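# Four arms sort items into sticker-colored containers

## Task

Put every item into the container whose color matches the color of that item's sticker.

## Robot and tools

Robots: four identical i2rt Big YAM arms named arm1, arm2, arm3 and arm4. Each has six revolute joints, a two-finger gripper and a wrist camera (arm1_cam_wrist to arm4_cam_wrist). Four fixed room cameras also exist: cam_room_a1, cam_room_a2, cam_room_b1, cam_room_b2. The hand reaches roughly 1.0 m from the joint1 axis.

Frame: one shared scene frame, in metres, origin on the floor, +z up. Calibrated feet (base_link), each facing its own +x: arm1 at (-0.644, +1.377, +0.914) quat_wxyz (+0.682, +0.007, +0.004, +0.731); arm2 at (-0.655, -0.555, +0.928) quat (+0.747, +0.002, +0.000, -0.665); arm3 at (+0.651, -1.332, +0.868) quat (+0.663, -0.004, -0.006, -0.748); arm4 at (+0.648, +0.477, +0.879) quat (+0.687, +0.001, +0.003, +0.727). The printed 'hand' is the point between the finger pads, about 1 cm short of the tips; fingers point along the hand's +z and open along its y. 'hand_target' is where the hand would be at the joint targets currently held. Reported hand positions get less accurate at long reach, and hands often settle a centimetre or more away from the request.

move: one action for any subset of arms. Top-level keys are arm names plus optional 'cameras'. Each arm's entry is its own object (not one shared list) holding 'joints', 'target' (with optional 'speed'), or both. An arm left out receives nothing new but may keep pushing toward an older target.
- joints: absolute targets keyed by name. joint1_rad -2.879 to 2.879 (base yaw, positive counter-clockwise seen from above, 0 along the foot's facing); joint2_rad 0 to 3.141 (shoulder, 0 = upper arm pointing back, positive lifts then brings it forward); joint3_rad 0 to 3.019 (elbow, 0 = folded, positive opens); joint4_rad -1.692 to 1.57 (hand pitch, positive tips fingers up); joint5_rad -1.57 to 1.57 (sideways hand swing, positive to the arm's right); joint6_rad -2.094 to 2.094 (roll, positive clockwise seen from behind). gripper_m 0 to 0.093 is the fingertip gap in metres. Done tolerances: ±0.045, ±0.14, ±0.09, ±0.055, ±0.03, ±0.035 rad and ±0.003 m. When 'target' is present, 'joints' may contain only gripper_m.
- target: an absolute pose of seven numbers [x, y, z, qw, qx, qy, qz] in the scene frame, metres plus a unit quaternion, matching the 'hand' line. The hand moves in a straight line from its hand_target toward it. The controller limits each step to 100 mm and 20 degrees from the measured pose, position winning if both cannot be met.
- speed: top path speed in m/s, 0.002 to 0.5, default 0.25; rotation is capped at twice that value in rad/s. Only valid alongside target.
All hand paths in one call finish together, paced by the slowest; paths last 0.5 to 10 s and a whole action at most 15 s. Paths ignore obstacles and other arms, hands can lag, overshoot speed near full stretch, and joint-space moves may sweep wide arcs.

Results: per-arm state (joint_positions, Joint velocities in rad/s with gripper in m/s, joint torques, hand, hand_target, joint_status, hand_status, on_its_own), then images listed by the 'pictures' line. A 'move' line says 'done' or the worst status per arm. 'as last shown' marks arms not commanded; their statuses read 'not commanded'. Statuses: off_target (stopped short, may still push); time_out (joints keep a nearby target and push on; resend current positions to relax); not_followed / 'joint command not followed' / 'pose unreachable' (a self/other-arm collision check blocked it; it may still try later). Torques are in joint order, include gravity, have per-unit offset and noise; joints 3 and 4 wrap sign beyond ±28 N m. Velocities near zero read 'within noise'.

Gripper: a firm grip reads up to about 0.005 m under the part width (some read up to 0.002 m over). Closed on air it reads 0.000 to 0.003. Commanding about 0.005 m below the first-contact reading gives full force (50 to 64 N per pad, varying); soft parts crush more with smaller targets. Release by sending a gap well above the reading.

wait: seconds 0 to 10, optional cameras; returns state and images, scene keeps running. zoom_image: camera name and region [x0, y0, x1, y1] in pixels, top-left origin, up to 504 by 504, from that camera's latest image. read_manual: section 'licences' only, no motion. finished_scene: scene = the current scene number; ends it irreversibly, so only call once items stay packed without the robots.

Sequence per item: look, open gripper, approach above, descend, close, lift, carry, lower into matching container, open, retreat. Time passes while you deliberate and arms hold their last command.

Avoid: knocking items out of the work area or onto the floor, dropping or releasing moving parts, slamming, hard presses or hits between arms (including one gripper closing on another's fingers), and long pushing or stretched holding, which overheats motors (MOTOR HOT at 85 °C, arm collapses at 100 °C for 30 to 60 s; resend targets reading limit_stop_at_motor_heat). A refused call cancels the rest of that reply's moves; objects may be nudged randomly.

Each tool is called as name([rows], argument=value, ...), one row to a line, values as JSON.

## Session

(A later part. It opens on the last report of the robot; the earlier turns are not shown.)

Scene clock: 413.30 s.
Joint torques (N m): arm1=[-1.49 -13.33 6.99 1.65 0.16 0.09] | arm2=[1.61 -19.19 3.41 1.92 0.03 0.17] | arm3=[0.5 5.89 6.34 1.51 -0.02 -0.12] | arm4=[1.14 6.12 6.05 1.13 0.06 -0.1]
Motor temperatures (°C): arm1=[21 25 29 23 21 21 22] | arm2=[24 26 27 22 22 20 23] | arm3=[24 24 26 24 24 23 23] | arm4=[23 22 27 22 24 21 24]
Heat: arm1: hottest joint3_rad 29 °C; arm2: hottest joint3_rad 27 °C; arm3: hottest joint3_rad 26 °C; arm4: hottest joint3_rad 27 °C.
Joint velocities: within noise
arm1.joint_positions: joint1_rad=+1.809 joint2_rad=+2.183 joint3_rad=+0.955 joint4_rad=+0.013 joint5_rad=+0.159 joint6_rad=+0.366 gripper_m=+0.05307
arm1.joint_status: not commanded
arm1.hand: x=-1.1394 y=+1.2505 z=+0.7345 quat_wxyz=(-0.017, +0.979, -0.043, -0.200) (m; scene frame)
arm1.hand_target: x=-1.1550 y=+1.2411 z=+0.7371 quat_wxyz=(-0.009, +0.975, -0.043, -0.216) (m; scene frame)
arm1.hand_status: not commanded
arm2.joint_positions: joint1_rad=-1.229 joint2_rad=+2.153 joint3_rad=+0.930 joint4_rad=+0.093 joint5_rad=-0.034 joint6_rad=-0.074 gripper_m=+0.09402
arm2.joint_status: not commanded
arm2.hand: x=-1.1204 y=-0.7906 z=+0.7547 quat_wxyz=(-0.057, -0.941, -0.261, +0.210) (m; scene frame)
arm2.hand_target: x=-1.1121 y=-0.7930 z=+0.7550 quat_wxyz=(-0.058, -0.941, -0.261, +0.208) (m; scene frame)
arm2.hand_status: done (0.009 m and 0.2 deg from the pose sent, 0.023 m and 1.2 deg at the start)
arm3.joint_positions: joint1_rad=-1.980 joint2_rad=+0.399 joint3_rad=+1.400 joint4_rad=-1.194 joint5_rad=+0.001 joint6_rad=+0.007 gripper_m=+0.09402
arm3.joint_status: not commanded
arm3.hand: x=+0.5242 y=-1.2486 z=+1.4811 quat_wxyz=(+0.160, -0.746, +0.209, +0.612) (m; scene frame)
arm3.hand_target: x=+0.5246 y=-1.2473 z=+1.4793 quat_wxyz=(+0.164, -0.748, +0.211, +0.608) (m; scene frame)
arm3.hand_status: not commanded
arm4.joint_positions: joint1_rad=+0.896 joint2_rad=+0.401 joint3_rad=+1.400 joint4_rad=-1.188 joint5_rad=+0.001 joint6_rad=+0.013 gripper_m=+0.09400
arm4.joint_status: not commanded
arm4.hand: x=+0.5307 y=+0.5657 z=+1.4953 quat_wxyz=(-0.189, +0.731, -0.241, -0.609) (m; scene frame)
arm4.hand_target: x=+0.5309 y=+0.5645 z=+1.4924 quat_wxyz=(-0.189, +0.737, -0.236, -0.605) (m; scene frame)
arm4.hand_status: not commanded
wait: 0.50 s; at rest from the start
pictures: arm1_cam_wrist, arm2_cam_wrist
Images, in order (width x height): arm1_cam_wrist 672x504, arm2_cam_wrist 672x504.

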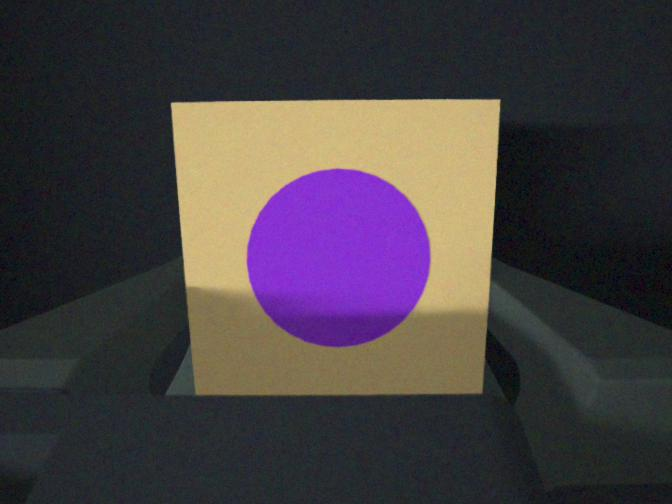

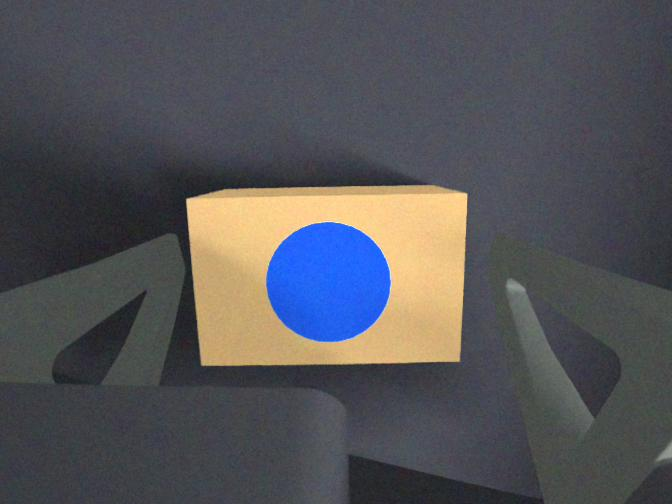

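move(arm1={"target": [-1.15, 1.241, 0.957, 0.0094, -0.9754, 0.0426, 0.2162], "speed": 0.15}, arm2={"target": [-1.125, -0.790, 0.875, -0.0578, -0.9408, -0.2609, 0.2085], "speed": 0.15}, cameras=["arm1_cam_wrist","arm2_cam_wrist"])

Scene clock: 426.67 s.
Joint torques (N m): arm1=[-1.03 -12.51 13.12 0.61 0.16 0.1] | arm2=[0.15 -17.61 8.25 1.05 -0.2 0.01] | arm3=[0.5 5.77 6.28 1.46 -0.02 -0.12] | arm4=[1.14 5.83 6.15 1.03 0.02 -0.06]
Motor temperatures (°C): arm1=[21 25 29 23 21 21 22] | arm2=[24 27 27 22 22 20 23] | arm3=[24 24 26 24 24 23 23] | arm4=[23 22 27 22 24 21 24]
Heat: arm1: hottest joint3_rad 29 °C; arm2: hottest joint2_rad 27 °C; arm3: hottest joint3_rad 26 °C; arm4: hottest joint3_rad 27 °C.
move: arm1 off_target; arm2 done
Joint velocities: within noise
arm1.joint_positions: joint1_rad=+1.809 joint2_rad=+1.698 joint3_rad=+0.957 joint4_rad=-0.497 joint5_rad=+0.159 joint6_rad=+0.366 gripper_m=+0.05307
arm1.joint_status: not commanded
arm1.hand: x=-1.1272 y=+1.2529 z=+0.9305 quat_wxyz=(-0.020, +0.981, -0.042, -0.189) (m; scene frame)
arm1.hand_target: x=-1.1487 y=+1.2414 z=+0.9575 quat_wxyz=(-0.009, +0.975, -0.043, -0.216) (m; scene frame)
arm1.hand_status: off_target (0.037 m and 3.4 deg from the pose sent, 0.223 m and 2.1 deg at the start)
arm2.joint_positions: joint1_rad=-1.229 joint2_rad=+1.855 joint3_rad=+0.915 joint4_rad=-0.195 joint5_rad=-0.037 joint6_rad=-0.074 gripper_m=+0.09402
arm2.joint_status: not commanded
arm2.hand: x=-1.1207 y=-0.7916 z=+0.8703 quat_wxyz=(-0.058, -0.941, -0.261, +0.208) (m; scene frame)
arm2.hand_target: x=-1.1249 y=-0.7900 z=+0.8750 quat_wxyz=(-0.058, -0.941, -0.261, +0.209) (m; scene frame)
arm2.hand_status: done (0.007 m and 0.1 deg from the pose sent, 0.120 m and 0.2 deg at the start)
arm3, arm4: as last shown
pictures: arm1_cam_wrist, arm2_cam_wrist
Images, in order (width x height): arm1_cam_wrist 672x504, arm2_cam_wrist 672x504.

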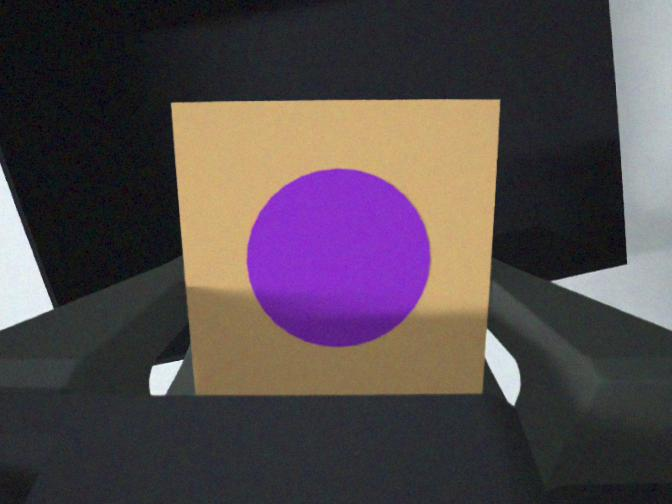

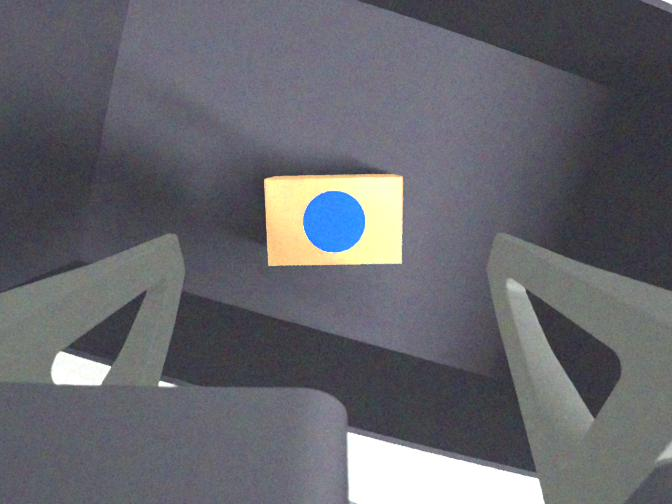

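move(arm2={"target": [-1.116, -0.7895, 0.84, -0.0047, -0.9634, -0.2671, 0.0169], "speed": 0.15}, cameras=["arm2_cam_wrist"])

Scene clock: 436.33 s.
Joint torques (N m): arm1=[-1.44 -12.45 13 0.57 0.14 0.08] | arm2=[1.38 -16.5 11.02 0.25 0.11 0.1] | arm3=[0.56 5.95 6.32 1.52 -0.02 -0.13] | arm4=[1.14 6.01 6.06 1.01 0.04 -0.09]
Motor temperatures (°C): arm1=[21 26 31 23 21 21 22] | arm2=[24 27 27 22 22 20 23] | arm3=[24 24 26 24 24 23 23] | arm4=[23 22 27 22 24 21 24]
Heat: arm1: hottest joint3_rad 31 °C; arm2: hottest joint2_rad 27 °C; arm3: hottest joint3_rad 26 °C; arm4: hottest joint3_rad 27 °C.
move: arm2 off_target
Joint velocities: within noise
arm1, arm3, arm4: as last shown
arm1.hand: x=-1.1271 y=+1.2529 z=+0.9304 quat_wxyz=(-0.021, +0.981, -0.042, -0.189) (m; scene frame)
arm1.hand_target: x=-1.1486 y=+1.2414 z=+0.9575 quat_wxyz=(-0.009, +0.975, -0.043, -0.216) (m; scene frame)
arm2.joint_positions: joint1_rad=-1.228 joint2_rad=+1.993 joint3_rad=+1.155 joint4_rad=-0.691 joint5_rad=-0.008 joint6_rad=-0.074 gripper_m=+0.09402
arm2.joint_status: not commanded
arm2.hand: x=-1.1069 y=-0.7801 z=+0.8451 quat_wxyz=(-0.007, -0.964, -0.264, +0.018) (m; scene frame)
arm2.hand_target: x=-1.1157 y=-0.7894 z=+0.8403 quat_wxyz=(-0.005, -0.963, -0.267, +0.018) (m; scene frame)
arm2.hand_status: off_target (0.014 m and 0.4 deg from the pose sent, 0.031 m and 22.9 deg at the start)
pictures: arm2_cam_wrist
Images, in order (width x height): arm2_cam_wrist 672x504.

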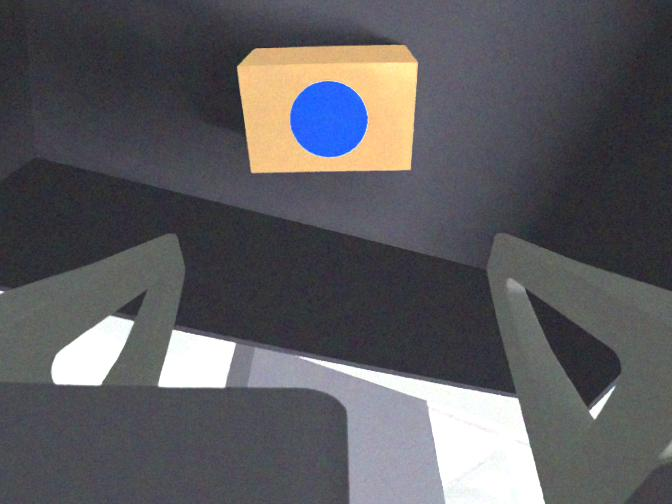

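move(arm2={"target": [-1.1233, -0.7978, 0.76, -0.0047, -0.9634, -0.2671, 0.0169], "speed": 0.12}, cameras=["arm2_cam_wrist"])

Scene clock: 443.77 s.
Joint torques (N m): arm1=[-1.79 -12.92 13.07 0.79 0.18 0.09] | arm2=[1.44 -17.96 9.39 1.26 0.11 0.18] | arm3=[0.56 5.77 6.32 1.48 -0.03 -0.11] | arm4=[1.08 6.77 6.2 1.17 0.04 -0.08]
Motor temperatures (°C): arm1=[21 26 32 23 21 21 22] | arm2=[24 27 28 22 22 20 23] | arm3=[24 24 26 24 24 23 23] | arm4=[23 22 27 22 24 21 24]
Heat: arm1: hottest joint3_rad 32 °C; arm2: hottest joint3_rad 28 °C; arm3: hottest joint3_rad 26 °C; arm4: hottest joint3_rad 27 °C.
move: arm2 off_target
Joint velocities: within noise
arm1, arm3, arm4: as last shown
arm2.joint_positions: joint1_rad=-1.219 joint2_rad=+2.179 joint3_rad=+1.202 joint4_rad=-0.577 joint5_rad=-0.008 joint6_rad=-0.074 gripper_m=+0.09402
arm2.joint_status: not commanded
arm2.hand: x=-1.1111 y=-0.7868 z=+0.7665 quat_wxyz=(-0.004, -0.963, -0.268, +0.006) (m; scene frame)
arm2.hand_target: x=-1.1227 y=-0.7976 z=+0.7604 quat_wxyz=(-0.005, -0.963, -0.267, +0.017) (m; scene frame)
arm2.hand_status: off_target (0.018 m and 1.2 deg from the pose sent, 0.088 m and 0.4 deg at the start)
pictures: arm2_cam_wrist
Images, in order (width x height): arm2_cam_wrist 672x504.

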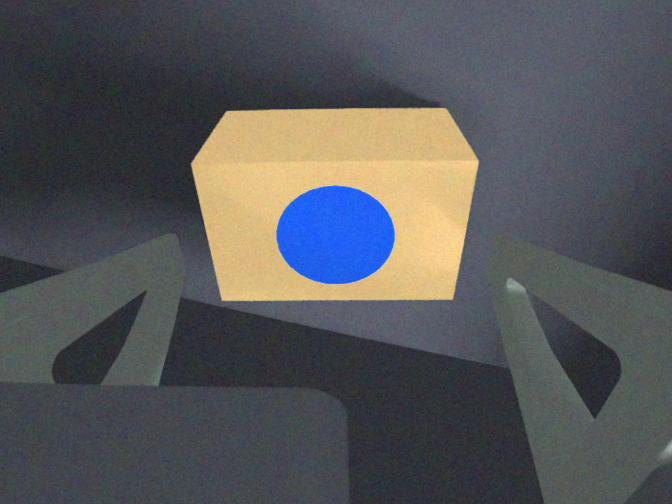

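move(arm2={"target": [-1.1243, -0.7978, 0.727, -0.0047, -0.9634, -0.2671, 0.0169], "speed": 0.08}, cameras=["arm2_cam_wrist"])

move(arm2={"joints": {"gripper_m": 0.066}}, cameras=["arm2_cam_wrist"])

Scene clock: 451.43 s.
Joint torques (N m): arm1=[-1.38 -12.57 13.11 0.55 0.13 0.08] | arm2=[1.44 -18.14 8.72 1.25 0.07 0.17] | arm3=[0.56 5.71 6.34 1.47 -0.02 -0.11] | arm4=[1.2 5.6 6.05 1.11 0.03 -0.07]
Motor temperatures (°C): arm1=[21 26 33 23 21 21 22] | arm2=[24 27 29 22 22 20 23] | arm3=[24 24 26 24 24 23 23] | arm4=[23 22 27 22 24 21 24]
Heat: arm1: hottest joint3_rad 33 °C; arm2: hottest joint3_rad 29 °C; arm3: hottest joint3_rad 26 °C; arm4: hottest joint3_rad 27 °C.
move: arm2 off_target
Joint velocities: within noise
arm1, arm3, arm4: as last shown
arm2.joint_positions: joint1_rad=-1.219 joint2_rad=+2.252 joint3_rad=+1.224 joint4_rad=-0.521 joint5_rad=-0.007 joint6_rad=-0.074 gripper_m=+0.09402
arm2.joint_status: not commanded
arm2.hand: x=-1.1146 y=-0.7883 z=+0.7357 quat_wxyz=(-0.004, -0.963, -0.268, +0.009) (m; scene frame)
arm2.hand_target: x=-1.1239 y=-0.7976 z=+0.7275 quat_wxyz=(-0.005, -0.963, -0.267, +0.017) (m; scene frame)
arm2.hand_status: off_target (0.016 m and 0.9 deg from the pose sent, 0.043 m and 1.2 deg at the start)
pictures: arm2_cam_wrist
Images, in order (width x height): arm2_cam_wrist 672x504.

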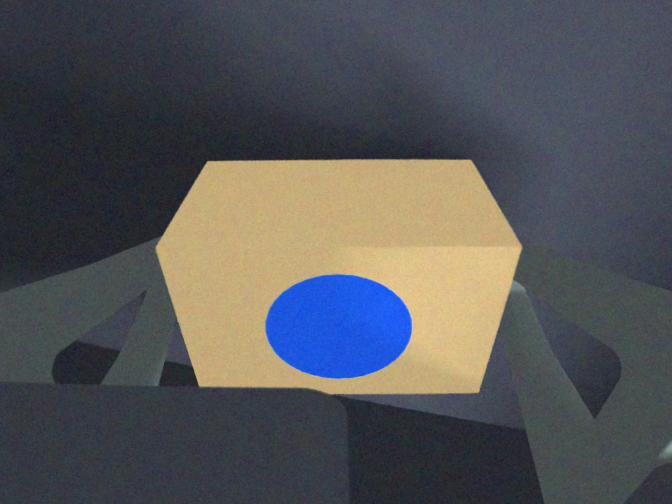

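Scene clock: 451.97 s.
Joint torques (N m): arm1=[-1.26 -12.51 13.11 0.65 0.15 0.12] | arm2=[1.32 -18.26 8.73 1.28 0.05 0.17] | arm3=[0.62 5.71 6.31 1.54 -0.03 -0.12] | arm4=[0.97 5.71 6.02 1.1 0.03 -0.08]
Motor temperatures (°C): arm1=[21 26 33 23 21 21 22] | arm2=[24 27 29 22 22 20 23] | arm3=[24 24 26 24 24 23 23] | arm4=[23 22 27 22 24 21 24]
Heat: arm1: hottest joint3_rad 33 °C; arm2: hottest joint3_rad 29 °C; arm3: hottest joint3_rad 26 °C; arm4: hottest joint3_rad 27 °C.
move: arm2 off_target
Joint velocities: within noise
arm1, arm3, arm4: as last shown
arm2.joint_positions: joint1_rad=-1.219 joint2_rad=+2.252 joint3_rad=+1.224 joint4_rad=-0.521 joint5_rad=-0.006 joint6_rad=-0.074 gripper_m=+0.06903
arm2.joint_status: gripper_m off_target (ended at +0.06906, target +0.06600)
arm2.hand: x=-1.1146 y=-0.7882 z=+0.7357 quat_wxyz=(-0.004, -0.963, -0.268, +0.009) (m; scene frame)
arm2.hand_target: x=-1.1239 y=-0.7976 z=+0.7275 quat_wxyz=(-0.005, -0.963, -0.267, +0.017) (m; scene frame)
arm2.hand_status: not commanded
pictures: arm2_cam_wrist
Images, in order (width x height): arm2_cam_wrist 672x504.

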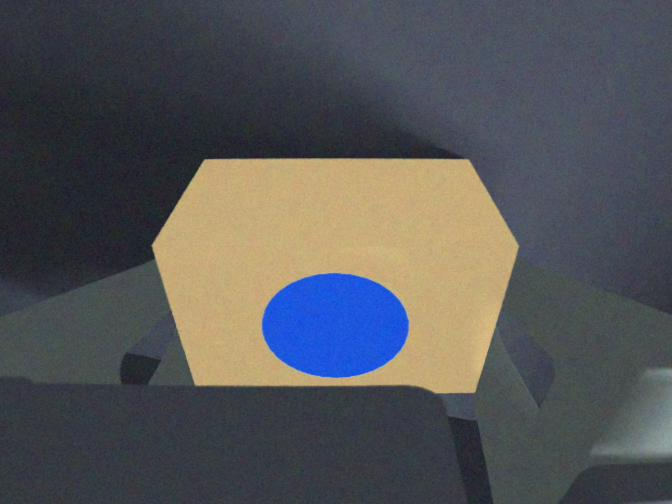

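move(arm2={"target": [-1.1243, -0.7978, 0.93, -0.0047, -0.9634, -0.2671, 0.0169], "speed": 0.2}, arm1={"joints": {"joint2_rad": 0.6, "joint3_rad": 1.3, "joint4_rad": -1.3}}, cameras=["arm2_cam_wrist"])

move(arm1={"joints": {"joint1_rad": -2.243, "joint5_rad": 0, "joint6_rad": 0}}, arm2={"joints": {"joint2_rad": 0.6, "joint3_rad": 1.3, "joint4_rad": -1.3}}, cameras=["arm1_cam_wrist", "arm2_cam_wrist"])

Scene clock: 477.57 s.
Joint torques (N m): arm1=[-0.5 3.37 11.48 1.39 0.09 0.08] | arm2=[1.38 -19.14 12.37 0.18 0.05 0.17] | arm3=[0.5 5.83 6.32 1.5 -0.01 -0.11] | arm4=[1.44 6.59 6.05 1.03 0.03 -0.09]
Motor temperatures (°C): arm1=[21 26 35 23 21 21 23] | arm2=[24 28 30 22 22 20 24] | arm3=[24 24 26 24 24 23 23] | arm4=[23 22 27 22 24 21 24]
Heat: arm1: hottest joint3_rad 35 °C; arm2: hottest joint3_rad 30 °C; arm3: hottest joint3_rad 26 °C; arm4: hottest joint3_rad 27 °C.
move: arm1 done; arm2 off_target
Joint velocities: within noise
arm1.joint_positions: joint1_rad=+1.809 joint2_rad=+0.598 joint3_rad=+1.276 joint4_rad=-1.292 joint5_rad=+0.159 joint6_rad=+0.366 gripper_m=+0.05307
arm1.joint_status: all done
arm1.hand: x=-0.8768 y=+1.3286 z=+1.4166 quat_wxyz=(+0.084, +0.880, -0.061, -0.463) (m; scene frame)
arm1.hand_target: x=-0.8734 y=+1.3276 z=+1.4264 quat_wxyz=(+0.090, +0.877, -0.061, -0.469) (m; scene frame)
arm1.hand_status: not commanded
arm2.joint_positions: joint1_rad=-1.219 joint2_rad=+1.891 joint3_rad=+1.236 joint4_rad=-0.909 joint5_rad=-0.006 joint6_rad=-0.074 gripper_m=+0.06903
arm2.joint_status: not commanded
arm2.hand: x=-1.1097 y=-0.7862 z=+0.9165 quat_wxyz=(-0.002, -0.963, -0.268, +0.001) (m; scene frame)
arm2.hand_target: x=-1.1238 y=-0.7975 z=+0.9304 quat_wxyz=(-0.005, -0.963, -0.267, +0.017) (m; scene frame)
arm2.hand_status: off_target (0.023 m and 1.8 deg from the pose sent, 0.195 m and 0.9 deg at the start)
arm3, arm4: as last shown
pictures: arm2_cam_wrist
Images, in order (width x height): arm2_cam_wrist 672x504.

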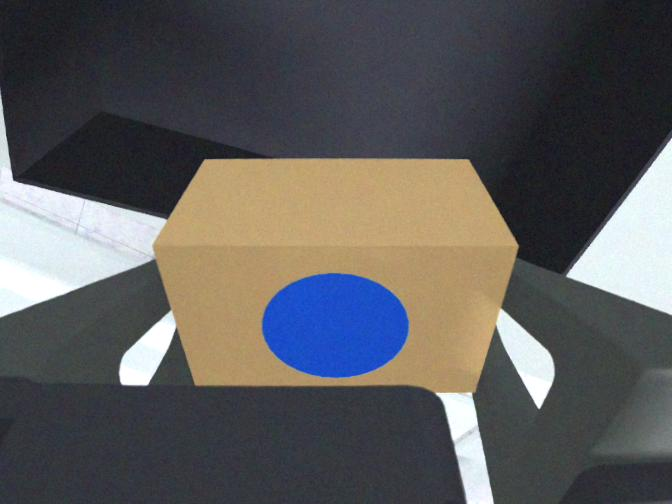

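Scene clock: 480.23 s.
Joint torques (N m): arm1=[-2.08 3.49 11.74 1.5 -0.03 -0.06] | arm2=[1.32 0.32 12.22 1.95 0.05 0.16] | arm3=[0.5 5.71 6.28 1.51 -0.03 -0.12] | arm4=[0.97 5.66 6.11 1.01 0.04 -0.07]
Motor temperatures (°C): arm1=[21 26 35 23 21 21 23] | arm2=[24 27 30 22 22 20 24] | arm3=[24 24 26 24 24 23 23] | arm4=[23 22 27 22 24 21 24]
Heat: arm1: hottest joint3_rad 35 °C; arm2: hottest joint3_rad 30 °C; arm3: hottest joint3_rad 26 °C; arm4: hottest joint3_rad 27 °C.
move: arm1 done; arm2 done
Joint velocities: within noise
arm1.joint_positions: joint1_rad=-2.236 joint2_rad=+0.598 joint3_rad=+1.276 joint4_rad=-1.292 joint5_rad=+0.002 joint6_rad=+0.007 gripper_m=+0.05313
arm1.joint_status: all done
arm1.hand: x=-0.4331 y=+1.2374 z=+1.4082 quat_wxyz=(-0.433, -0.264, -0.851, +0.135) (m; scene frame)
arm1.hand_target: x=-0.4361 y=+1.2379 z=+1.4181 quat_wxyz=(-0.439, -0.262, -0.848, +0.140) (m; scene frame)
arm1.hand_status: not commanded
arm2.joint_positions: joint1_rad=-1.219 joint2_rad=+0.597 joint3_rad=+1.277 joint4_rad=-1.289 joint5_rad=-0.006 joint6_rad=-0.074 gripper_m=+0.06903
arm2.joint_status: all done
arm2.hand: x=-0.8750 y=-0.6685 z=+1.4262 quat_wxyz=(-0.092, -0.854, -0.240, +0.452) (m; scene frame)
arm2.hand_target: x=-0.8716 y=-0.6686 z=+1.4348 quat_wxyz=(-0.096, -0.853, -0.238, +0.455) (m; scene frame)
arm2.hand_status: not commanded
arm3, arm4: as last shown
pictures: arm1_cam_wrist, arm2_cam_wrist
Images, in order (width x height): arm1_cam_wrist 672x504, arm2_cam_wrist 672x504.

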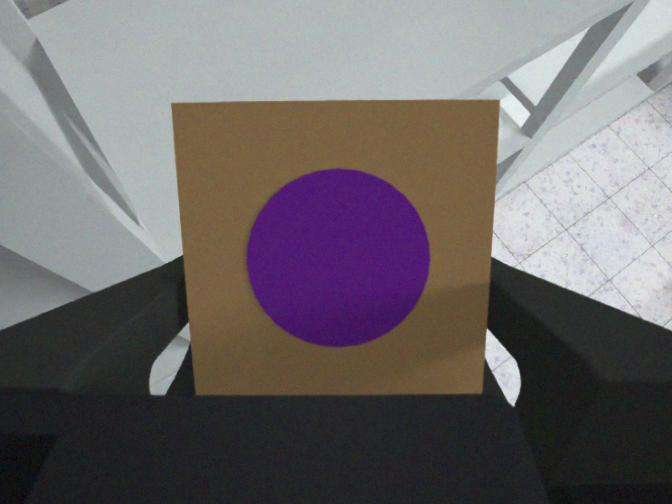

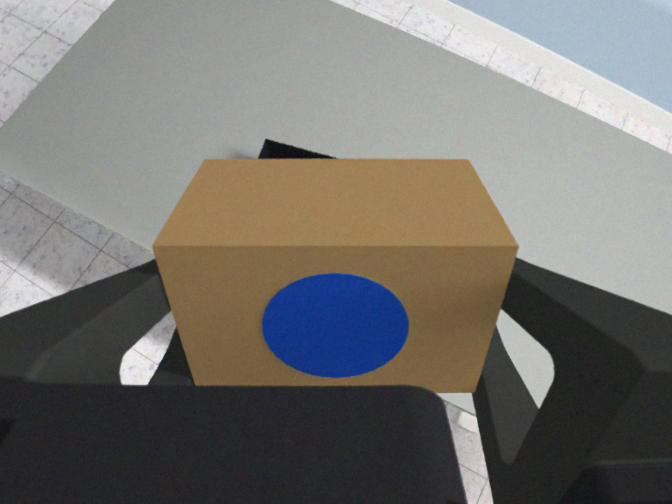

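move(arm1={"joints": {"joint2_rad": 1.251, "joint3_rad": 1.25, "joint4_rad": -1.15}}, arm2={"joints": {"joint1_rad": 2.129, "joint5_rad": 0, "joint6_rad": 0}}, cameras=["arm1_cam_wrist", "arm2_cam_wrist", "cam_room_a2", "cam_room_b2"])

Scene clock: 486.90 s.
Joint torques (N m): arm1=[-2.73 -9.52 13.27 1.78 -0.01 -0.08] | arm2=[1.08 0.62 12.19 1.99 0.08 0.2] | arm3=[0.67 5.71 6.32 1.54 -0.02 -0.12] | arm4=[1.03 6.12 5.97 0.99 0.05 -0.07]
Motor temperatures (°C): arm1=[21 26 35 23 21 21 23] | arm2=[24 27 30 22 22 20 24] | arm3=[24 24 26 24 24 23 23] | arm4=[23 22 27 22 24 21 24]
Heat: arm1: hottest joint3_rad 35 °C; arm2: hottest joint3_rad 30 °C; arm3: hottest joint3_rad 26 °C; arm4: hottest joint3_rad 27 °C.
move: arm1 done; arm2 done
Joint velocities: within noise
arm1.joint_positions: joint1_rad=-2.236 joint2_rad=+1.272 joint3_rad=+1.226 joint4_rad=-1.165 joint5_rad=+0.001 joint6_rad=+0.007 gripper_m=+0.05313
arm1.joint_status: all done
arm1.hand: x=-0.2732 y=+1.1271 z=+1.1724 quat_wxyz=(-0.163, -0.292, -0.941, +0.054) (m; scene frame)
arm1.hand_target: x=-0.2695 y=+1.1212 z=+1.1942 quat_wxyz=(-0.191, -0.290, -0.935, +0.063) (m; scene frame)
arm1.hand_status: not commanded
arm2.joint_positions: joint1_rad=+2.124 joint2_rad=+0.597 joint3_rad=+1.277 joint4_rad=-1.289 joint5_rad=-0.002 joint6_rad=-0.013 gripper_m=+0.06908
arm2.joint_status: all done
arm2.hand: x=-0.4634 y=-0.4043 z=+1.4278 quat_wxyz=(-0.439, +0.297, -0.835, -0.151) (m; scene frame)
arm2.hand_target: x=-0.4662 y=-0.4055 z=+1.4364 quat_wxyz=(-0.441, +0.292, -0.834, -0.155) (m; scene frame)
arm2.hand_status: not commanded
arm3.joint_positions: joint1_rad=-1.980 joint2_rad=+0.399 joint3_rad=+1.400 joint4_rad=-1.194 joint5_rad=+0.001 joint6_rad=+0.007 gripper_m=+0.09402
arm3.joint_status: not commanded
arm3.hand: x=+0.5242 y=-1.2486 z=+1.4811 quat_wxyz=(+0.160, -0.746, +0.209, +0.612) (m; scene frame)
arm3.hand_target: x=+0.5246 y=-1.2473 z=+1.4793 quat_wxyz=(+0.164, -0.748, +0.211, +0.608) (m; scene frame)
arm3.hand_status: not commanded
arm4.joint_positions: joint1_rad=+0.896 joint2_rad=+0.401 joint3_rad=+1.400 joint4_rad=-1.188 joint5_rad=+0.001 joint6_rad=+0.013 gripper_m=+0.09400
arm4.joint_status: not commanded
arm4.hand: x=+0.5307 y=+0.5657 z=+1.4953 quat_wxyz=(-0.189, +0.731, -0.241, -0.609) (m; scene frame)
arm4.hand_target: x=+0.5309 y=+0.5645 z=+1.4924 quat_wxyz=(-0.189, +0.737, -0.236, -0.605) (m; scene frame)
arm4.hand_status: not commanded
pictures: arm1_cam_wrist, arm2_cam_wrist, cam_room_a2, cam_room_b2
Images, in order (width x height): arm1_cam_wrist 672x504, arm2_cam_wrist 672x504, cam_room_a2 672x504, cam_room_b2 672x504.

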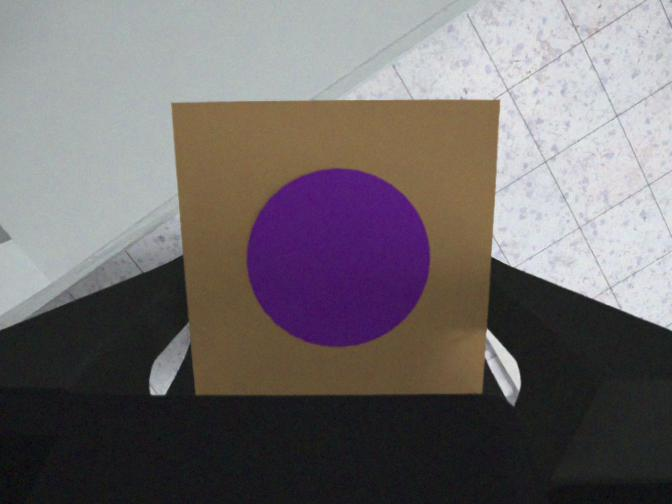

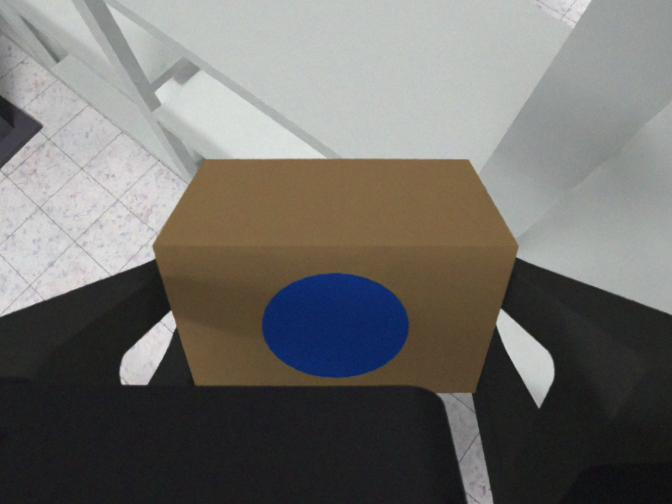

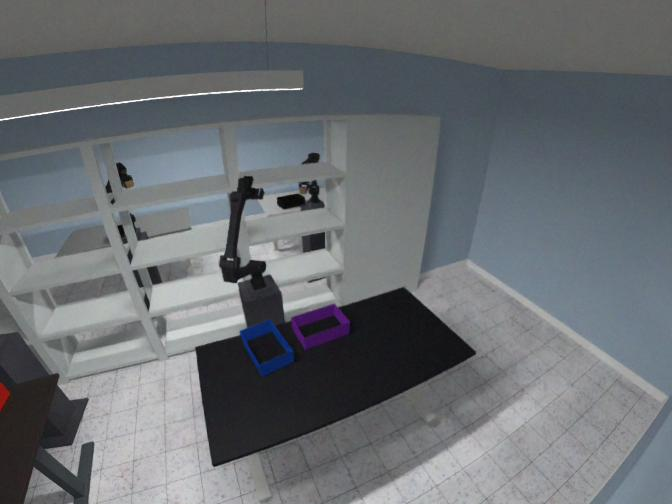

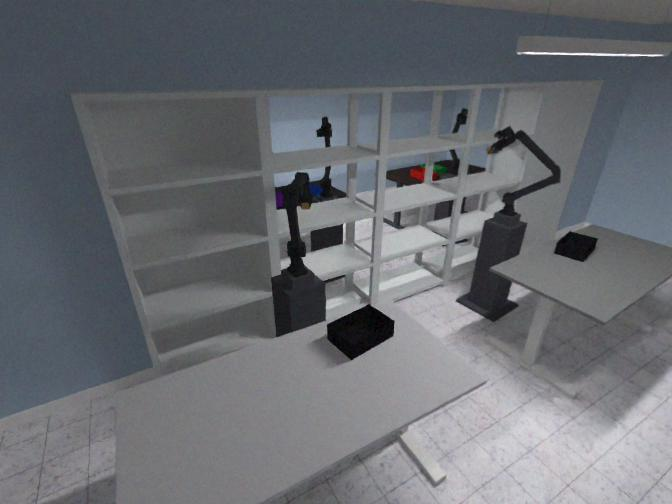

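move(arm1={"target": [0.0, 0.925, 1.15, 0.2306, 0.2871, 0.9248, -0.0716], "speed": 0.15}, arm2={"joints": {"joint2_rad": 1.323, "joint3_rad": 1.323, "joint4_rad": -1.396}}, cameras=["arm1_cam_wrist", "arm2_cam_wrist", "cam_room_a2", "cam_room_b2", "arm4_cam_wrist"])

Scene clock: 499.97 s.
Joint torques (N m): arm1=[-2.43 -19.66 17.81 0.7 -0.08 -0.08] | arm2=[1.08 -12.22 14.26 0.55 0.08 0.19] | arm3=[0.44 5.71 6.3 1.55 -0.01 -0.13] | arm4=[0.97 6.3 5.97 1.03 0.03 -0.08]
Motor temperatures (°C): arm1=[21 26 35 23 21 21 23] | arm2=[24 26 30 22 22 20 24] | arm3=[24 24 26 24 24 23 23] | arm4=[23 22 27 22 24 21 24]
Heat: arm1: hottest joint3_rad 35 °C; arm2: hottest joint3_rad 30 °C; arm3: hottest joint3_rad 26 °C; arm4: hottest joint3_rad 27 °C.
move: arm1 off_target; arm2 done
Joint velocities: within noise
arm1.joint_positions: joint1_rad=-2.245 joint2_rad=+2.137 joint3_rad=+2.202 joint4_rad=-1.187 joint5_rad=-0.011 joint6_rad=-0.002 gripper_m=+0.05312
arm1.joint_status: not commanded
arm1.hand: x=-0.0064 y=+0.9395 z=+1.1197 quat_wxyz=(-0.206, -0.288, -0.933, +0.063) (m; scene frame)
arm1.hand_target: x=-0.0017 y=+0.9261 z=+1.1498 quat_wxyz=(-0.232, -0.288, -0.926, +0.072) (m; scene frame)
arm1.hand_status: off_target (0.034 m and 3.1 deg from the pose sent, 0.341 m and 8.2 deg at the start)
arm2.joint_positions: joint1_rad=+2.124 joint2_rad=+1.324 joint3_rad=+1.288 joint4_rad=-1.383 joint5_rad=-0.002 joint6_rad=-0.013 gripper_m=+0.06908
arm2.joint_status: all done
arm2.hand: x=-0.3312 y=-0.2990 z=+1.1870 quat_wxyz=(-0.073, +0.334, -0.939, -0.026) (m; scene frame)
arm2.hand_target: x=-0.3278 y=-0.2943 z=+1.2017 quat_wxyz=(-0.084, +0.330, -0.940, -0.030) (m; scene frame)
arm2.hand_status: not commanded
arm3, arm4: as last shown
pictures: arm1_cam_wrist, arm2_cam_wrist, arm4_cam_wrist, cam_room_a2, cam_room_b2
Images, in order (width x height): arm1_cam_wrist 672x504, arm2_cam_wrist 672x504, arm4_cam_wrist 672x504, cam_room_a2 672x504, cam_room_b2 672x504.

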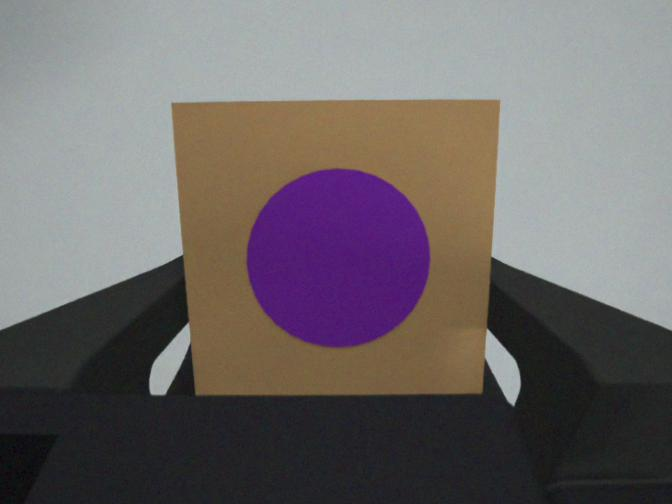

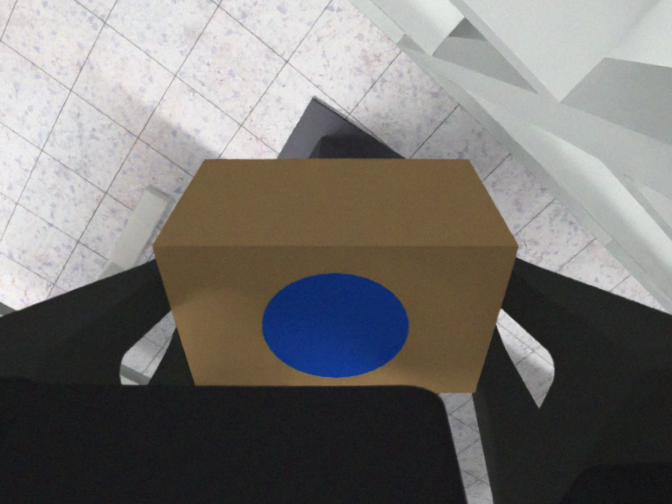

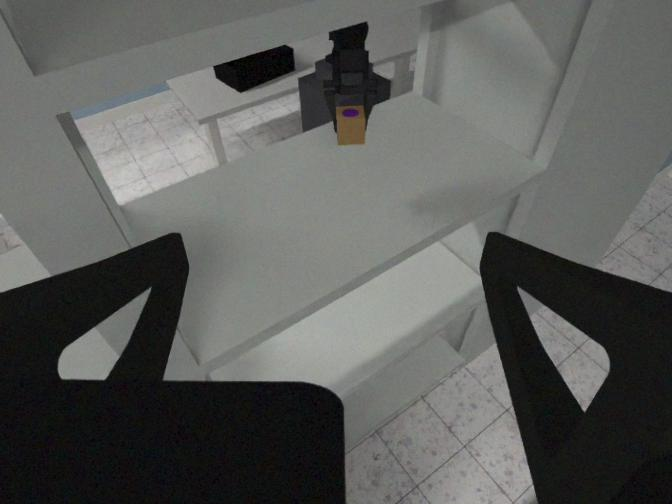

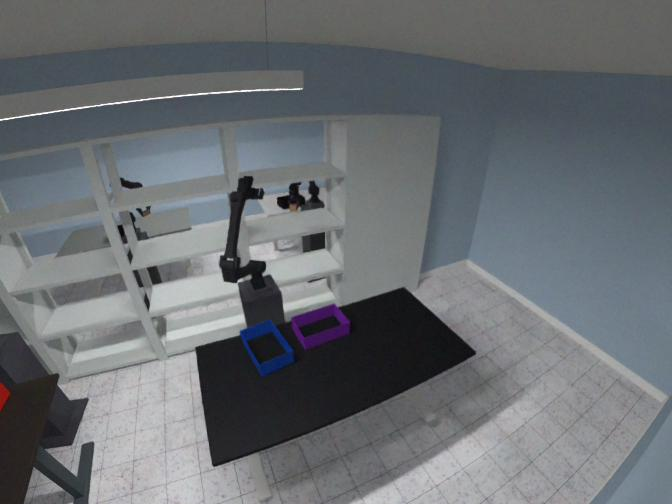

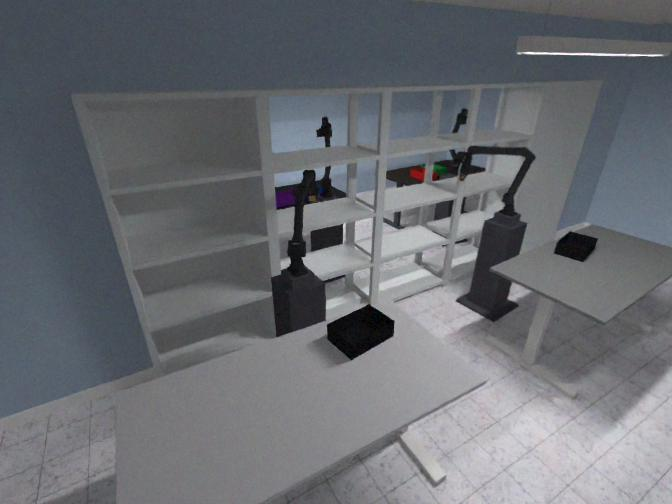

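move(arm1={"target": [0.0, 0.921, 1.09, 0.2306, 0.2871, 0.9248, -0.0716], "speed": 0.1}, cameras=["arm4_cam_wrist"])

zoom_image(camera="arm4_cam_wrist", region=[250, 60, 450, 210])

Scene clock: 506.00 s.
Joint torques (N m): arm1=[-3.02 -19.96 12.05 1.95 -0.05 -0.03] | arm2=[1.08 -12.22 14.27 0.55 0.07 0.2] | arm3=[0.56 5.77 6.31 1.48 -0.03 -0.13] | arm4=[1.14 6.12 6.04 1.1 0.03 -0.07]
Motor temperatures (°C): arm1=[21 26 37 23 21 21 23] | arm2=[24 26 31 22 22 20 24] | arm3=[24 24 26 24 24 23 23] | arm4=[23 22 27 22 24 21 24]
Heat: arm1: hottest joint3_rad 37 °C; arm2: hottest joint3_rad 31 °C; arm3: hottest joint3_rad 26 °C; arm4: hottest joint3_rad 27 °C.
move: arm1 off_target
Joint velocities: within noise
arm1.joint_positions: joint1_rad=-2.250 joint2_rad=+2.144 joint3_rad=+2.121 joint4_rad=-1.068 joint5_rad=-0.013 joint6_rad=-0.006 gripper_m=+0.05312
arm1.joint_status: not commanded
arm1.hand: x=-0.0009 y=+0.9316 z=+1.0877 quat_wxyz=(-0.221, -0.287, -0.930, +0.067) (m; scene frame)
arm1.hand_target: x=-0.0002 y=+0.9211 z=+1.0901 quat_wxyz=(-0.231, -0.288, -0.927, +0.072) (m; scene frame)
arm1.hand_status: off_target (0.011 m and 1.4 deg from the pose sent, 0.036 m and 3.1 deg at the start)
arm2, arm3, arm4: as last shown
pictures: arm4_cam_wrist
Images, in order (width x height): arm4_cam_wrist 672x504.

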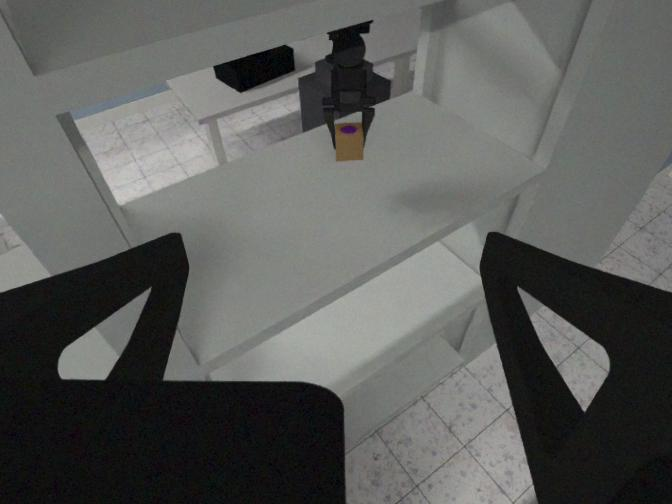

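Scaled by 2.520.

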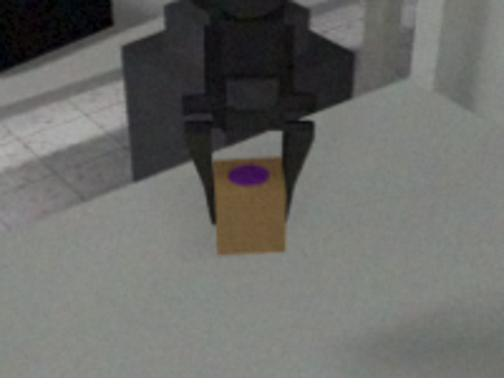

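move(arm1={"target": [0.0, 0.921, 1.062, 0.2306, 0.2871, 0.9248, -0.0716], "speed": 0.08}, cameras=["arm4_cam_wrist"])

zoom_image(camera="arm4_cam_wrist", region=[250, 60, 450, 210])

Scene clock: 510.10 s.
Joint torques (N m): arm1=[-2.96 -19.78 11.7 2.02 -0.05 -0.04] | arm2=[1.08 -12.22 14.26 0.51 0.08 0.2] | arm3=[0.5 5.77 6.31 1.52 -0.02 -0.13] | arm4=[0.97 6.24 6.16 1.13 0.01 -0.08]
Motor temperatures (°C): arm1=[21 26 36 23 21 21 23] | arm2=[24 26 31 22 22 20 24] | arm3=[24 24 26 24 24 23 23] | arm4=[23 22 27 22 24 21 24]
Heat: arm1: hottest joint3_rad 36 °C; arm2: hottest joint3_rad 31 °C; arm3: hottest joint3_rad 26 °C; arm4: hottest joint3_rad 27 °C.
move: arm1 done
Joint velocities: within noise
arm1.joint_positions: joint1_rad=-2.250 joint2_rad=+2.146 joint3_rad=+2.061 joint4_rad=-0.999 joint5_rad=-0.013 joint6_rad=-0.006 gripper_m=+0.05312
arm1.joint_status: not commanded
arm1.hand: x=-0.0007 y=+0.9312 z=+1.0639 quat_wxyz=(-0.223, -0.287, -0.929, +0.068) (m; scene frame)
arm1.hand_target: x=-0.0002 y=+0.9210 z=+1.0622 quat_wxyz=(-0.231, -0.288, -0.927, +0.072) (m; scene frame)
arm1.hand_status: done (0.010 m and 1.0 deg from the pose sent, 0.028 m and 1.4 deg at the start)
arm2, arm3, arm4: as last shown
pictures: arm4_cam_wrist
Images, in order (width x height): arm4_cam_wrist 672x504.

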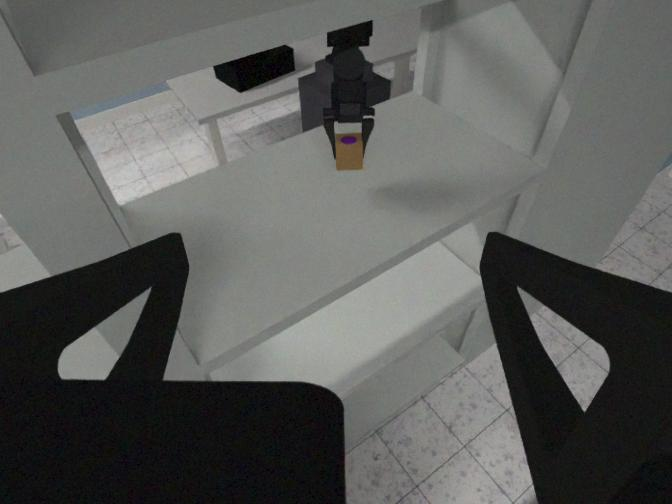

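Scaled by 2.520.

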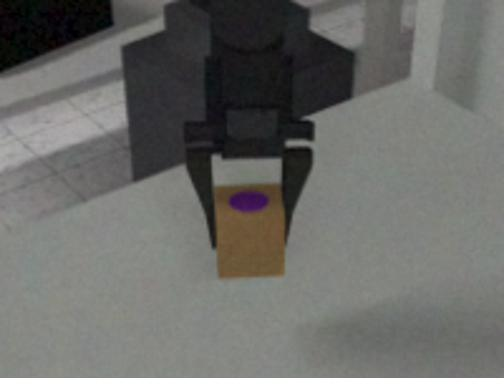

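move(arm1={"target": [0.0, 0.921, 1.048, 0.2306, 0.2871, 0.9248, -0.0716], "speed": 0.05}, cameras=[])

move(arm1={"target": [0.0, 0.921, 1.040, 0.2306, 0.2871, 0.9248, -0.0716], "speed": 0.05}, cameras=["arm4_cam_wrist", "arm1_cam_wrist"])

zoom_image(camera="arm4_cam_wrist", region=[250, 60, 450, 210])

Scene clock: 516.90 s.
Joint torques (N m): arm1=[-2.49 -19.49 11.52 1.94 -0.03 -0.03] | arm2=[1.14 -12.22 14.24 0.53 0.08 0.2] | arm3=[0.56 5.83 6.38 1.52 -0.02 -0.12] | arm4=[1.32 5.89 6.11 1.16 0.06 -0.08]
Motor temperatures (°C): arm1=[21 26 35 23 21 21 23] | arm2=[24 26 32 22 22 20 24] | arm3=[24 24 26 24 24 23 23] | arm4=[23 22 27 22 24 21 24]
Heat: arm1: hottest joint3_rad 35 °C; arm2: hottest joint3_rad 32 °C; arm3: hottest joint3_rad 26 °C; arm4: hottest joint3_rad 27 °C.
move: arm1 off_target
Joint velocities: within noise
arm1.joint_positions: joint1_rad=-2.250 joint2_rad=+2.150 joint3_rad=+2.035 joint4_rad=-0.967 joint5_rad=-0.013 joint6_rad=-0.006 gripper_m=+0.05312
arm1.joint_status: not commanded
arm1.hand: x=-0.0005 y=+0.9310 z=+1.0523 quat_wxyz=(-0.225, -0.287, -0.929, +0.068) (m; scene frame)
arm1.hand_target: x=-0.0003 y=+0.9211 z=+1.0482 quat_wxyz=(-0.231, -0.288, -0.927, +0.072) (m; scene frame)
arm1.hand_status: off_target (0.011 m and 0.8 deg from the pose sent, 0.019 m and 1.0 deg at the start)
arm2, arm3, arm4: as last shown
pictures: none
No camera images: "cameras" was empty.

Scene clock: 517.87 s.
Joint torques (N m): arm1=[-2.9 -19.37 11.66 1.89 -0.05 -0.05] | arm2=[1.08 -12.22 14.26 0.51 0.08 0.2] | arm3=[0.62 5.89 6.35 1.51 -0.03 -0.13] | arm4=[0.97 6.48 6.11 1.26 0.04 -0.07]
Motor temperatures (°C): arm1=[21 26 35 23 21 21 23] | arm2=[24 26 32 22 22 20 24] | arm3=[24 24 26 24 24 23 23] | arm4=[23 22 27 22 24 21 24]
Heat: arm1: hottest joint3_rad 35 °C; arm2: hottest joint3_rad 32 °C; arm3: hottest joint3_rad 26 °C; arm4: hottest joint3_rad 27 °C.
move: arm1 off_target
Joint velocities: within noise
arm1.joint_positions: joint1_rad=-2.250 joint2_rad=+2.153 joint3_rad=+2.020 joint4_rad=-0.948 joint5_rad=-0.013 joint6_rad=-0.006 gripper_m=+0.05312
arm1.joint_status: not commanded
arm1.hand: x=-0.0005 y=+0.9309 z=+1.0447 quat_wxyz=(-0.225, -0.287, -0.929, +0.069) (m; scene frame)
arm1.hand_target: x=-0.0003 y=+0.9211 z=+1.0400 quat_wxyz=(-0.231, -0.288, -0.927, +0.072) (m; scene frame)
arm1.hand_status: off_target (0.011 m and 0.8 deg from the pose sent, 0.016 m and 0.8 deg at the start)
arm2, arm3, arm4: as last shown
pictures: arm1_cam_wrist, arm4_cam_wrist
Images, in order (width x height): arm1_cam_wrist 672x504, arm4_cam_wrist 672x504.

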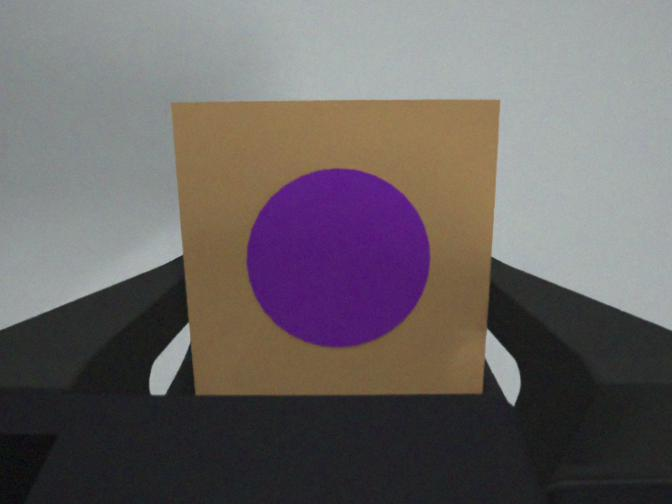

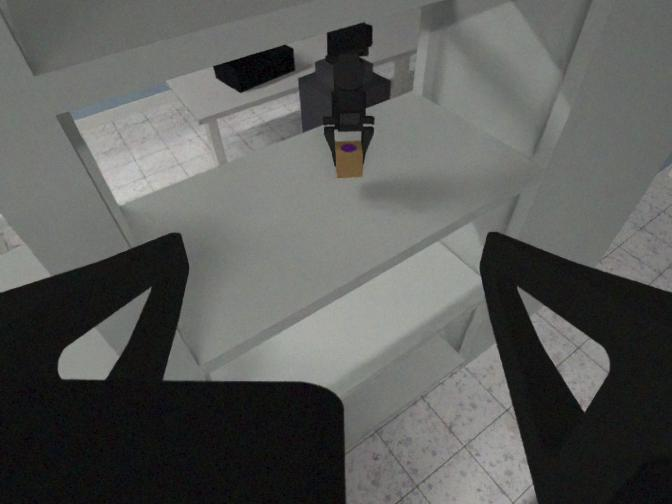

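Scaled by 2.520.

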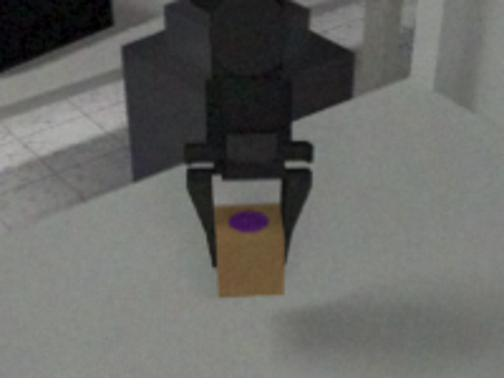

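move(arm1={"target": [0.0, 0.921, 1.026, 0.2306, 0.2871, 0.9248, -0.0716], "speed": 0.05}, cameras=["arm4_cam_wrist"])

zoom_image(camera="arm4_cam_wrist", region=[250, 60, 450, 210])

Scene clock: 522.17 s.
Joint torques (N m): arm1=[-2.78 -19.49 11.54 1.94 -0.05 -0.06] | arm2=[1.03 -12.28 14.27 0.51 0.08 0.2] | arm3=[0.5 5.89 6.32 1.52 -0.03 -0.12] | arm4=[0.97 6.36 6.01 1.13 0.02 -0.11]
Motor temperatures (°C): arm1=[21 27 35 23 21 21 23] | arm2=[24 26 32 22 22 20 24] | arm3=[24 24 26 24 24 23 23] | arm4=[23 22 27 22 24 21 24]
Heat: arm1: hottest joint3_rad 35 °C; arm2: hottest joint3_rad 32 °C; arm3: hottest joint3_rad 26 °C; arm4: hottest joint3_rad 27 °C.
move: arm1 done
Joint velocities: within noise
arm1.joint_positions: joint1_rad=-2.250 joint2_rad=+2.163 joint3_rad=+1.995 joint4_rad=-0.917 joint5_rad=-0.013 joint6_rad=-0.006 gripper_m=+0.05312
arm1.joint_status: not commanded
arm1.hand: x=-0.0006 y=+0.9309 z=+1.0288 quat_wxyz=(-0.224, -0.287, -0.929, +0.068) (m; scene frame)
arm1.hand_target: x=-0.0003 y=+0.9211 z=+1.0260 quat_wxyz=(-0.231, -0.288, -0.927, +0.072) (m; scene frame)
arm1.hand_status: done (0.010 m and 0.9 deg from the pose sent, 0.021 m and 0.8 deg at the start)
arm2, arm3, arm4: as last shown
pictures: arm4_cam_wrist
Images, in order (width x height): arm4_cam_wrist 672x504.

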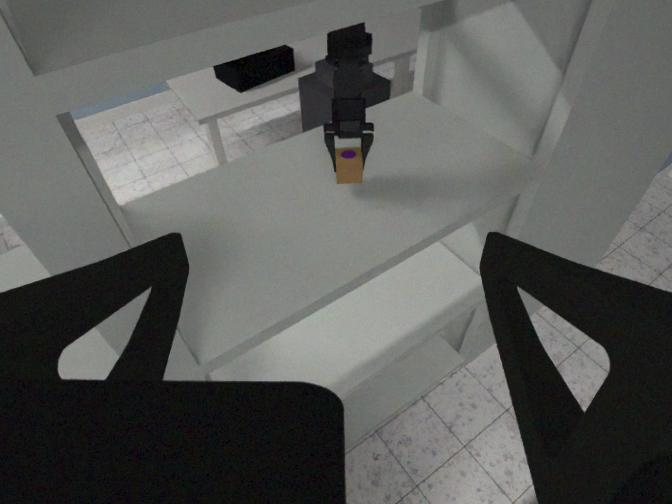

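Scaled by 2.520.

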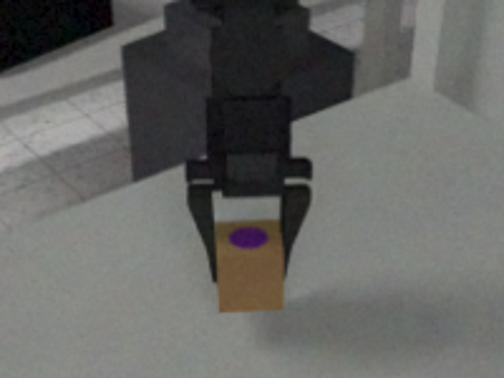

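move(arm1={"target": [0.0, 0.921, 1.016, 0.2306, 0.2871, 0.9248, -0.0716], "speed": 0.04}, cameras=["arm4_cam_wrist"])

zoom_image(camera="arm4_cam_wrist", region=[300, 110, 400, 210])

Scene clock: 528.93 s.
Joint torques (N m): arm1=[-2.9 -19.49 11.37 2.06 -0.01 -0.03] | arm2=[1.03 -12.1 14.28 0.51 0.08 0.2] | arm3=[0.5 5.83 6.31 1.51 -0.02 -0.12] | arm4=[1.32 5.95 5.98 1.18 0.03 -0.09]
Motor temperatures (°C): arm1=[21 27 35 23 21 21 23] | arm2=[24 26 33 22 22 20 24] | arm3=[24 24 26 24 24 23 23] | arm4=[23 22 27 22 24 21 24]
Heat: arm1: hottest joint3_rad 35 °C; arm2: hottest joint3_rad 33 °C; arm3: hottest joint3_rad 26 °C; arm4: hottest joint3_rad 27 °C.
move: arm1 off_target
Joint velocities: within noise
arm1.joint_positions: joint1_rad=-2.250 joint2_rad=+2.167 joint3_rad=+1.980 joint4_rad=-0.895 joint5_rad=-0.013 joint6_rad=-0.006 gripper_m=+0.05312
arm1.joint_status: not commanded
arm1.hand: x=-0.0004 y=+0.9307 z=+1.0204 quat_wxyz=(-0.225, -0.287, -0.929, +0.068) (m; scene frame)
arm1.hand_target: x=-0.0003 y=+0.9211 z=+1.0160 quat_wxyz=(-0.231, -0.288, -0.927, +0.072) (m; scene frame)
arm1.hand_status: off_target (0.011 m and 0.8 deg from the pose sent, 0.016 m and 0.9 deg at the start)
arm2, arm3, arm4: as last shown
pictures: arm4_cam_wrist
Images, in order (width x height): arm4_cam_wrist 672x504.

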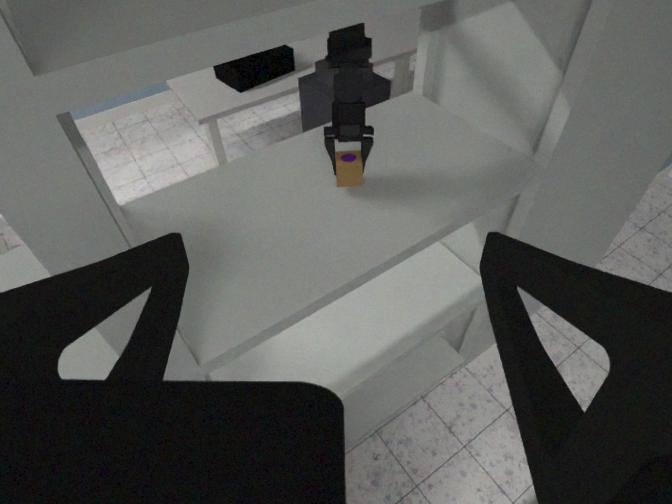

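Scaled by 5.040.

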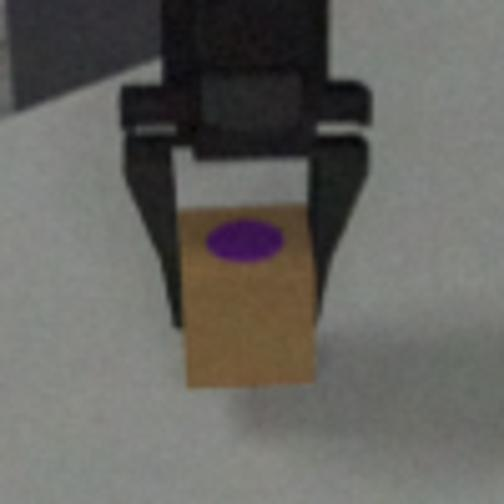

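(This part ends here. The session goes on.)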